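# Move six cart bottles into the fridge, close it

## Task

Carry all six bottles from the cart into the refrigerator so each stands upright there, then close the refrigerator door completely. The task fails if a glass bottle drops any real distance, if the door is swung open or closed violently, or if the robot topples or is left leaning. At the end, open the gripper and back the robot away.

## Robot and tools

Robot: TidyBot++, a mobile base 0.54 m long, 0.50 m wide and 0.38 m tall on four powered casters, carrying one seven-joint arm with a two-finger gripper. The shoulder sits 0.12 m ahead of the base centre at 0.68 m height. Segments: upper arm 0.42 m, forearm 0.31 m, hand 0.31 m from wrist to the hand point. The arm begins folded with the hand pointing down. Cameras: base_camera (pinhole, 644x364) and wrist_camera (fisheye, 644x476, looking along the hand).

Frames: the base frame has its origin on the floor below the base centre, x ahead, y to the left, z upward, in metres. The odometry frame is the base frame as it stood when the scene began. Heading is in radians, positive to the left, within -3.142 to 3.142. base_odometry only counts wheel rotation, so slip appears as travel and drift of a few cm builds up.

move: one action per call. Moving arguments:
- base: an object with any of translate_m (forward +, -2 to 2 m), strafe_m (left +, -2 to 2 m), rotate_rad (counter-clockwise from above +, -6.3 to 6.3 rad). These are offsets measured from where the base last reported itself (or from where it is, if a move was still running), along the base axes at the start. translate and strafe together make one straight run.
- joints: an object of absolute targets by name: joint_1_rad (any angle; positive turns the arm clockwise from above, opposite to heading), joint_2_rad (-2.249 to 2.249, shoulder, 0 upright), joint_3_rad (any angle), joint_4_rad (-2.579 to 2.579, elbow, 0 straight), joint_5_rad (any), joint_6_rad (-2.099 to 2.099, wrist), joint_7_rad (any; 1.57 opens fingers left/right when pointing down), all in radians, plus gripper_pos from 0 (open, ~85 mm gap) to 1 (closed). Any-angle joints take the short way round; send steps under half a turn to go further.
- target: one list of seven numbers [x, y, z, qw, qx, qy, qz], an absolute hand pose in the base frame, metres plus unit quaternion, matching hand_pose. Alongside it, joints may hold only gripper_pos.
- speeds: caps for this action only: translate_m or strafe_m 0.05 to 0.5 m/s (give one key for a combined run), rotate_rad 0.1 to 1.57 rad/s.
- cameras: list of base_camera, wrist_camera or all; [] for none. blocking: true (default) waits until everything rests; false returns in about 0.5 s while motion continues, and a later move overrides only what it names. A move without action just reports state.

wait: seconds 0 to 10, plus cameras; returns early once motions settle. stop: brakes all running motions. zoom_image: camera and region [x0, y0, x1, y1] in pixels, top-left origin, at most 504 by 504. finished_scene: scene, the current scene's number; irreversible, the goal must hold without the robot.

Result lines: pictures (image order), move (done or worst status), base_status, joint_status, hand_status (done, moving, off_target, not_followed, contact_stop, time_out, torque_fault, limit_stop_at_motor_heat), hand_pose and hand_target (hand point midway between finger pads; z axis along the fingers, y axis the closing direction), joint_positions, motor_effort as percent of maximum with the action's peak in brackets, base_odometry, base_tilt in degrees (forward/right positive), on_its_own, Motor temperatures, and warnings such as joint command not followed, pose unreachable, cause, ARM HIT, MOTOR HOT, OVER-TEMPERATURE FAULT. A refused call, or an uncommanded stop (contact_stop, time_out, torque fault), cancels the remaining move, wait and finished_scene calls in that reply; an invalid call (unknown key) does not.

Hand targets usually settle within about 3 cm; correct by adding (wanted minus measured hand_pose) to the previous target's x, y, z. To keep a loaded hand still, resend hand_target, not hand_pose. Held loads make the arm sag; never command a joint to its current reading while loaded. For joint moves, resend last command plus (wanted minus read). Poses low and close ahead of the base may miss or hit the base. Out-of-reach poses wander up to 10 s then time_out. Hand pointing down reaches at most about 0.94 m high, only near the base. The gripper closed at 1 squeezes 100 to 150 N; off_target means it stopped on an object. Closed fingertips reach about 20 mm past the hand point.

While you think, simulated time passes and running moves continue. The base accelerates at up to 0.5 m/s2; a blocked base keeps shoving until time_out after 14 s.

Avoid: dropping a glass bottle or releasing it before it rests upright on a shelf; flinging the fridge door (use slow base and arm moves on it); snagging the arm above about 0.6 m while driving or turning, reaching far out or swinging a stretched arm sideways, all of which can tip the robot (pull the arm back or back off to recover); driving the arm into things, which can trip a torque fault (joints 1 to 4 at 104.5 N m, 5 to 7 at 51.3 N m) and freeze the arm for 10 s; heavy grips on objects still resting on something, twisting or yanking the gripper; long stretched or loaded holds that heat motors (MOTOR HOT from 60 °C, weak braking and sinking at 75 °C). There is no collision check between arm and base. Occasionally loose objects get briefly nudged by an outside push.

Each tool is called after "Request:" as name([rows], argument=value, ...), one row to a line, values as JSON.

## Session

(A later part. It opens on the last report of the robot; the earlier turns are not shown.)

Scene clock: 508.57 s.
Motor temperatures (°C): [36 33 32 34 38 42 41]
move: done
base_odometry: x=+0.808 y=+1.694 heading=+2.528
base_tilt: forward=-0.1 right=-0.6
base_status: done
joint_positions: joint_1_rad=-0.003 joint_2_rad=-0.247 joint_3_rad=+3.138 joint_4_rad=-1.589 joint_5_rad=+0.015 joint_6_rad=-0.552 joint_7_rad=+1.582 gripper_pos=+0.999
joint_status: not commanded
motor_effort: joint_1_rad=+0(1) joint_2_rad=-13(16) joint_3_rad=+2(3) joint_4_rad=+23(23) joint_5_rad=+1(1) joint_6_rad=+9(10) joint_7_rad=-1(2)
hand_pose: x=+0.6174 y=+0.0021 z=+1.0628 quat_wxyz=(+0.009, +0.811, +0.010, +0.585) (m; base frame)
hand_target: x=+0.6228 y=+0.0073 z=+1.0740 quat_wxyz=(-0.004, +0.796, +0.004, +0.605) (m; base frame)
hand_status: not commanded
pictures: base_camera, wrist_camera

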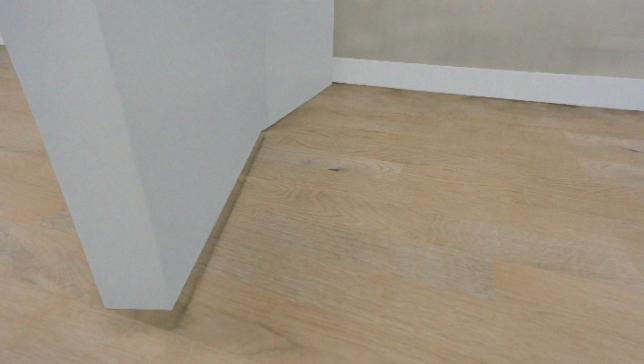

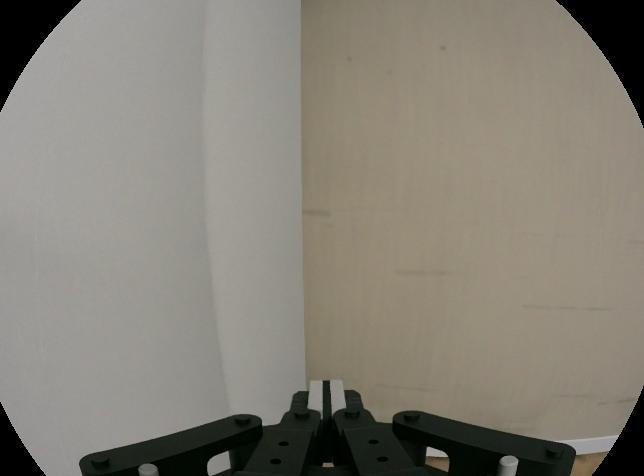

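Request:
move(base={"translate_m": 0.03, "strafe_m": 0.22}, speeds={"strafe_m": 0.12})

Scene clock: 512.33 s.
Motor temperatures (°C): [36 33 32 34 38 42 41]
move: done
base_odometry: x=+0.657 y=+1.532 heading=+2.528
base_tilt: forward=-0.1 right=-0.7
base_status: done
joint_positions: joint_1_rad=+0.002 joint_2_rad=-0.244 joint_3_rad=+3.141 joint_4_rad=-1.590 joint_5_rad=+0.015 joint_6_rad=-0.548 joint_7_rad=+1.582 gripper_pos=+0.999
joint_status: not commanded
motor_effort: joint_1_rad=+0(6) joint_2_rad=-13(15) joint_3_rad=+1(7) joint_4_rad=+22(25) joint_5_rad=+1(2) joint_6_rad=+9(11) joint_7_rad=-1(2)
hand_pose: x=+0.6189 y=-0.0018 z=+1.0613 quat_wxyz=(+0.011, +0.812, +0.007, +0.584) (m; base frame)
hand_target: x=+0.6228 y=+0.0073 z=+1.0740 quat_wxyz=(-0.004, +0.796, +0.004, +0.605) (m; base frame)
hand_status: not commanded
pictures: base_camera, wrist_camera

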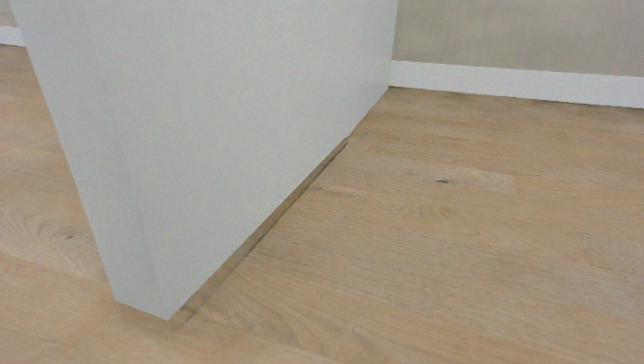

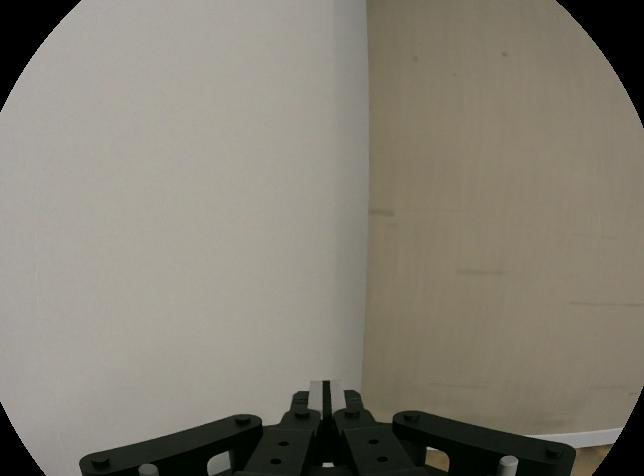

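Request:
move(base={"translate_m": 0.09, "strafe_m": 0.17}, speeds={"strafe_m": 0.13})

Scene clock: 515.70 s.
Motor temperatures (°C): [36 33 32 34 38 42 41]
move: done
base_odometry: x=+0.486 y=+1.444 heading=+2.528
base_tilt: forward=-0.1 right=-0.7
base_status: done
joint_positions: joint_1_rad=+0.002 joint_2_rad=-0.246 joint_3_rad=+3.141 joint_4_rad=-1.590 joint_5_rad=+0.015 joint_6_rad=-0.548 joint_7_rad=+1.582 gripper_pos=+0.999
joint_status: not commanded
motor_effort: joint_1_rad=+0(1) joint_2_rad=-13(14) joint_3_rad=+2(2) joint_4_rad=+22(23) joint_5_rad=+1(1) joint_6_rad=+9(10) joint_7_rad=-1(2)
hand_pose: x=+0.6180 y=-0.0016 z=+1.0624 quat_wxyz=(+0.011, +0.811, +0.007, +0.585) (m; base frame)
hand_target: x=+0.6228 y=+0.0073 z=+1.0740 quat_wxyz=(-0.004, +0.796, +0.004, +0.605) (m; base frame)
hand_status: not commanded
pictures: base_camera, wrist_camera

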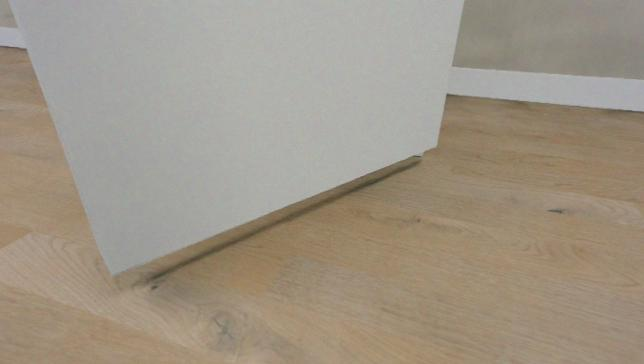

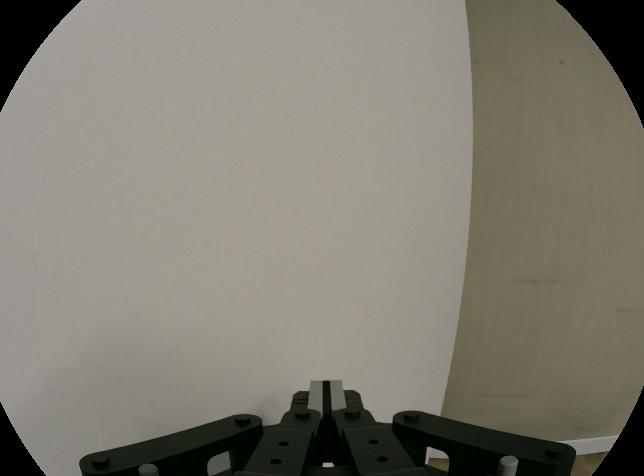

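Request:
wait(seconds=0.5)

Scene clock: 517.00 s.
Motor temperatures (°C): [36 33 32 34 38 42 41]
base_odometry: x=+0.486 y=+1.444 heading=+2.528
base_tilt: forward=+0.0 right=-0.8
base_status: done
joint_positions: joint_1_rad=+0.002 joint_2_rad=-0.246 joint_3_rad=+3.141 joint_4_rad=-1.590 joint_5_rad=+0.015 joint_6_rad=-0.548 joint_7_rad=+1.582 gripper_pos=+0.999
joint_status: not commanded
motor_effort: joint_1_rad=+0(1) joint_2_rad=-13(14) joint_3_rad=+1(2) joint_4_rad=+22(23) joint_5_rad=+0(1) joint_6_rad=+9(10) joint_7_rad=-1(2)
hand_pose: x=+0.6180 y=-0.0016 z=+1.0624 quat_wxyz=(+0.011, +0.811, +0.007, +0.585) (m; base frame)
hand_target: x=+0.6228 y=+0.0073 z=+1.0740 quat_wxyz=(-0.004, +0.796, +0.004, +0.605) (m; base frame)
hand_status: not commanded
wait: 0.50 s; at rest from the start
pictures: base_camera, wrist_camera

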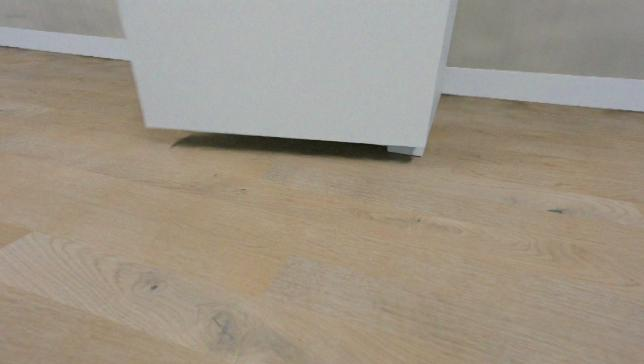

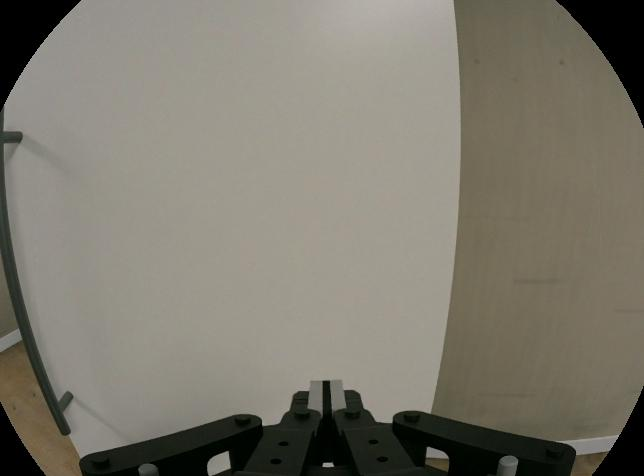

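Request:
wait(seconds=0.3)

Scene clock: 521.33 s.
Motor temperatures (°C): [36 33 32 34 38 42 41]
base_odometry: x=+0.486 y=+1.444 heading=+2.528
base_tilt: forward=+0.0 right=-0.7
base_status: done
joint_positions: joint_1_rad=+0.002 joint_2_rad=-0.246 joint_3_rad=+3.141 joint_4_rad=-1.590 joint_5_rad=+0.015 joint_6_rad=-0.548 joint_7_rad=+1.582 gripper_pos=+0.999
joint_status: not commanded
motor_effort: joint_1_rad=+0(1) joint_2_rad=-13(14) joint_3_rad=+1(2) joint_4_rad=+22(23) joint_5_rad=+0(1) joint_6_rad=+9(10) joint_7_rad=-1(2)
hand_pose: x=+0.6180 y=-0.0016 z=+1.0624 quat_wxyz=(+0.011, +0.811, +0.007, +0.585) (m; base frame)
hand_target: x=+0.6228 y=+0.0073 z=+1.0740 quat_wxyz=(-0.004, +0.796, +0.004, +0.605) (m; base frame)
hand_status: not commanded
wait: 0.30 s; at rest from the start
pictures: base_camera, wrist_camera

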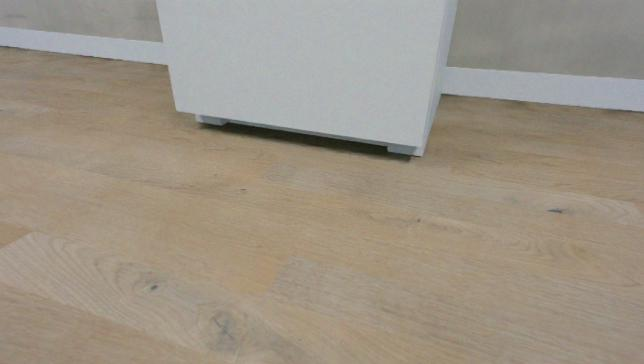

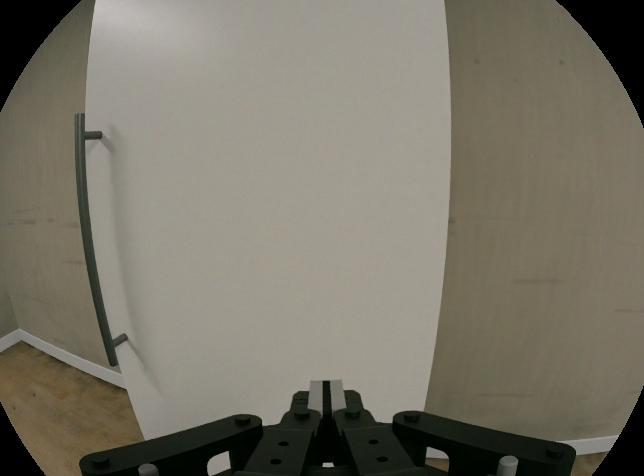

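Nearly shut. Move to face it.

Request:
move(base={"translate_m": 0.16, "strafe_m": 0.49, "rotate_rad": -0.42}, speeds={"strafe_m": 0.35})

Scene clock: 525.00 s.
Motor temperatures (°C): [36 33 32 34 38 42 41]
move: done
base_odometry: x=+0.073 y=+1.136 heading=+2.107
base_tilt: forward=-0.2 right=-0.7
base_status: done
joint_positions: joint_1_rad=+0.002 joint_2_rad=-0.247 joint_3_rad=+3.139 joint_4_rad=-1.590 joint_5_rad=+0.015 joint_6_rad=-0.548 joint_7_rad=+1.582 gripper_pos=+0.999
joint_status: not commanded
motor_effort: joint_1_rad=+0(2) joint_2_rad=-12(13) joint_3_rad=+2(3) joint_4_rad=+22(23) joint_5_rad=+1(1) joint_6_rad=+9(10) joint_7_rad=-2(2)
hand_pose: x=+0.6178 y=-0.0007 z=+1.0627 quat_wxyz=(+0.011, +0.811, +0.008, +0.585) (m; base frame)
hand_target: x=+0.6228 y=+0.0073 z=+1.0740 quat_wxyz=(-0.004, +0.796, +0.004, +0.605) (m; base frame)
hand_status: not commanded
pictures: base_camera, wrist_camera

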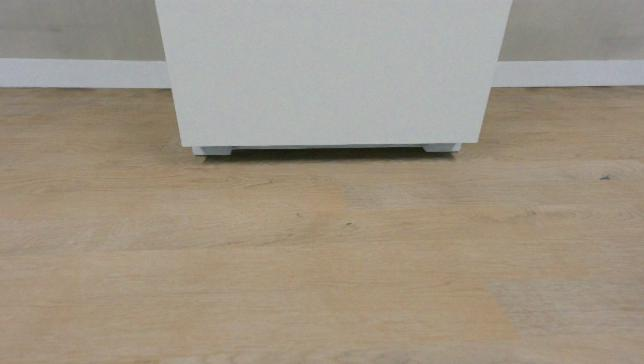

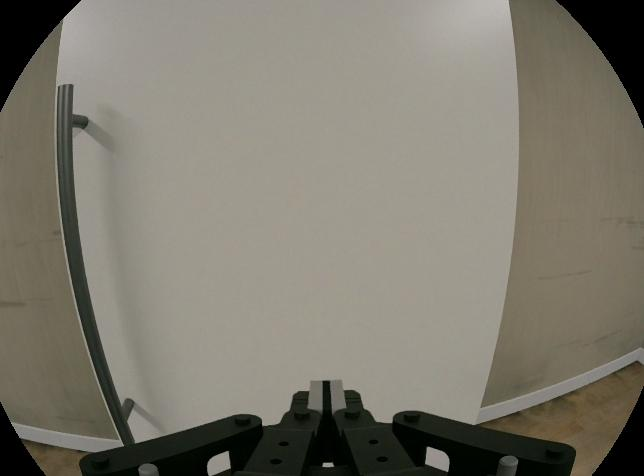

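Request:
move(base={"translate_m": 0.23, "strafe_m": 0.06}, speeds={"translate_m": 0.2})

Request:
move(base={"translate_m": 0.07}, speeds={"translate_m": 0.06})

Scene clock: 529.83 s.
Motor temperatures (°C): [36 33 32 34 38 42 41]
move: done
base_odometry: x=-0.097 y=+1.303 heading=+2.108
base_tilt: forward=-0.1 right=-0.7
base_status: done
joint_positions: joint_1_rad=+0.002 joint_2_rad=-0.247 joint_3_rad=+3.139 joint_4_rad=-1.590 joint_5_rad=+0.015 joint_6_rad=-0.548 joint_7_rad=+1.582 gripper_pos=+0.999
joint_status: not commanded
motor_effort: joint_1_rad=+0(1) joint_2_rad=-13(16) joint_3_rad=+1(2) joint_4_rad=+22(23) joint_5_rad=+0(1) joint_6_rad=+9(9) joint_7_rad=-1(2)
hand_pose: x=+0.6178 y=-0.0007 z=+1.0627 quat_wxyz=(+0.011, +0.811, +0.008, +0.585) (m; base frame)
hand_target: x=+0.6228 y=+0.0073 z=+1.0740 quat_wxyz=(-0.004, +0.796, +0.004, +0.605) (m; base frame)
hand_status: not commanded
pictures: base_camera, wrist_camera

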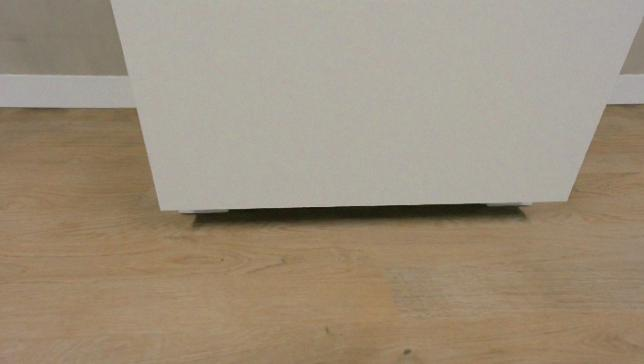

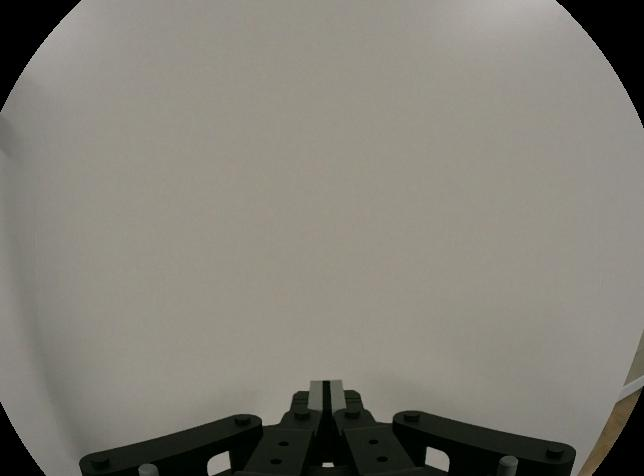

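Scene clock: 531.53 s.
Motor temperatures (°C): [36 33 32 34 38 42 41]
move: done
base_odometry: x=-0.132 y=+1.362 heading=+2.108
base_tilt: forward=-0.1 right=-0.7
base_status: done
joint_positions: joint_1_rad=+0.002 joint_2_rad=-0.307 joint_3_rad=+3.140 joint_4_rad=-1.615 joint_5_rad=+0.015 joint_6_rad=-0.567 joint_7_rad=+1.582 gripper_pos=+0.999
joint_status: not commanded
motor_effort: joint_1_rad=-2(2) joint_2_rad=+1(13) joint_3_rad=-2(3) joint_4_rad=+28(30) joint_5_rad=+0(1) joint_6_rad=+19(23) joint_7_rad=+0(2)
hand_pose: x=+0.5922 y=-0.0011 z=+1.0711 quat_wxyz=(+0.011, +0.806, +0.008, +0.592) (m; base frame)
hand_target: x=+0.6228 y=+0.0073 z=+1.0740 quat_wxyz=(-0.004, +0.796, +0.004, +0.605) (m; base frame)
hand_status: not commanded
pictures: base_camera, wrist_camera

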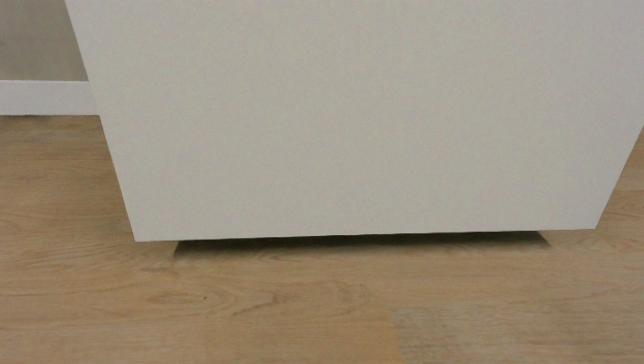

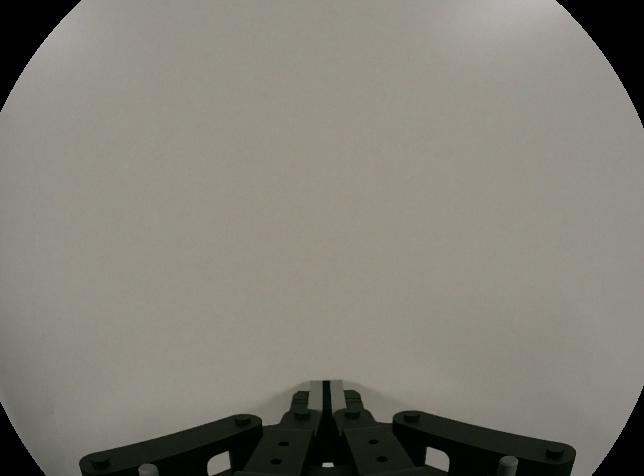

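Request:
move(base={"translate_m": 0.035}, speeds={"translate_m": 0.06})

Request:
move(base={"translate_m": -0.5}, speeds={"translate_m": 0.25})

Scene clock: 534.17 s.
Motor temperatures (°C): [36 33 32 34 38 42 41]
move: done
base_odometry: x=-0.150 y=+1.392 heading=+2.107
base_tilt: forward=-0.2 right=-0.6
base_status: done
joint_positions: joint_1_rad=+0.002 joint_2_rad=-0.375 joint_3_rad=+3.140 joint_4_rad=-1.634 joint_5_rad=+0.015 joint_6_rad=-0.633 joint_7_rad=+1.582 gripper_pos=+0.999
joint_status: not commanded
motor_effort: joint_1_rad=-2(3) joint_2_rad=+18(19) joint_3_rad=-1(2) joint_4_rad=+31(35) joint_5_rad=-1(2) joint_6_rad=+29(34) joint_7_rad=-1(2)
hand_pose: x=+0.5594 y=-0.0015 z=+1.0715 quat_wxyz=(+0.011, +0.811, +0.007, +0.585) (m; base frame)
hand_target: x=+0.6228 y=+0.0073 z=+1.0740 quat_wxyz=(-0.004, +0.796, +0.004, +0.605) (m; base frame)
hand_status: not commanded
pictures: base_camera, wrist_camera

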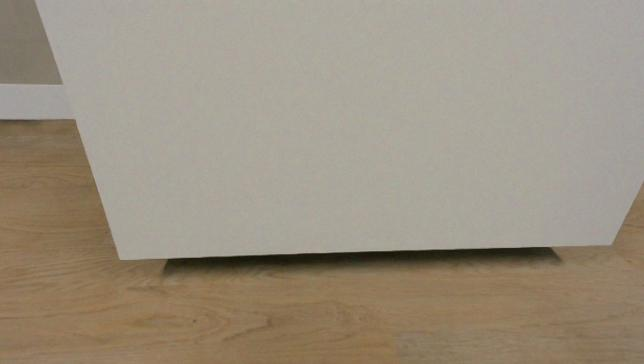

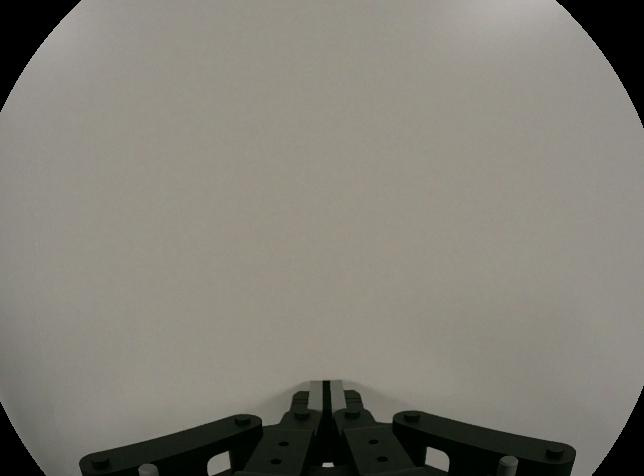

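Scene clock: 537.10 s.
Motor temperatures (°C): [36 33 32 34 38 42 41]
move: done
base_odometry: x=+0.106 y=+0.962 heading=+2.107
base_tilt: forward=-0.1 right=-0.7
base_status: done
joint_positions: joint_1_rad=+0.001 joint_2_rad=-0.251 joint_3_rad=+3.140 joint_4_rad=-1.595 joint_5_rad=+0.015 joint_6_rad=-0.526 joint_7_rad=+1.582 gripper_pos=+0.999
joint_status: not commanded
motor_effort: joint_1_rad=+0(3) joint_2_rad=-12(18) joint_3_rad=+2(2) joint_4_rad=+23(30) joint_5_rad=+1(2) joint_6_rad=+9(28) joint_7_rad=-1(2)
hand_pose: x=+0.6181 y=-0.0011 z=+1.0683 quat_wxyz=(+0.011, +0.805, +0.008, +0.594) (m; base frame)
hand_target: x=+0.6228 y=+0.0073 z=+1.0740 quat_wxyz=(-0.004, +0.796, +0.004, +0.605) (m; base frame)
hand_status: not commanded
pictures: base_camera, wrist_camera

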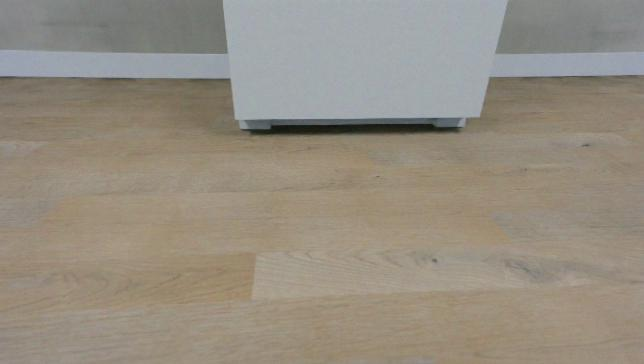

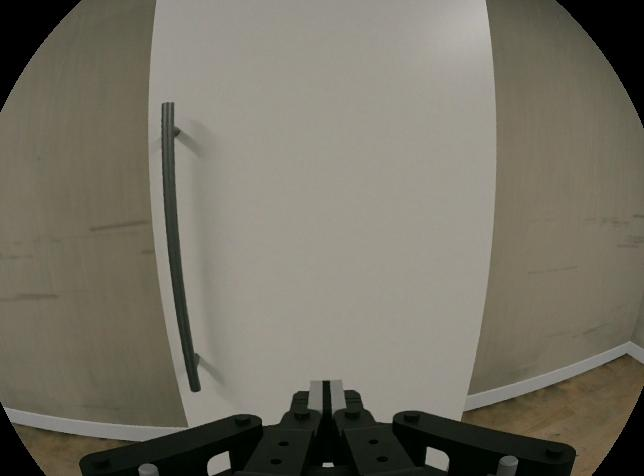

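Request:
zoom_image(camera="base_camera", region=[200, 60, 520, 150])

Scaled by 1.575.

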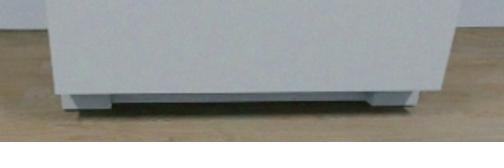

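Request:
zoom_image(camera="base_camera", region=[225, 100, 285, 140])

Request:
zoom_image(camera="base_camera", region=[430, 100, 490, 140])

Scaled by 8.400.

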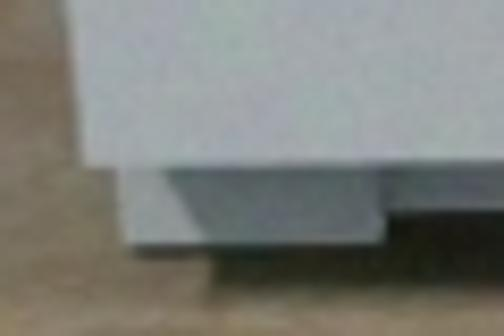

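Scaled by 8.400.

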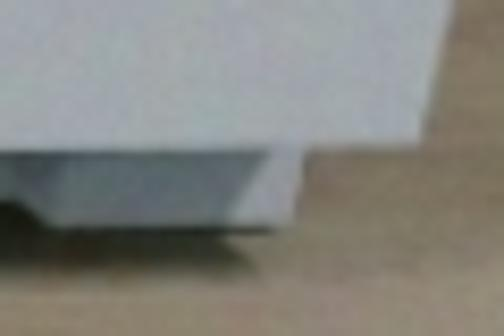

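Request:
finished_scene(scene=2)

The scene is finished: the task was done.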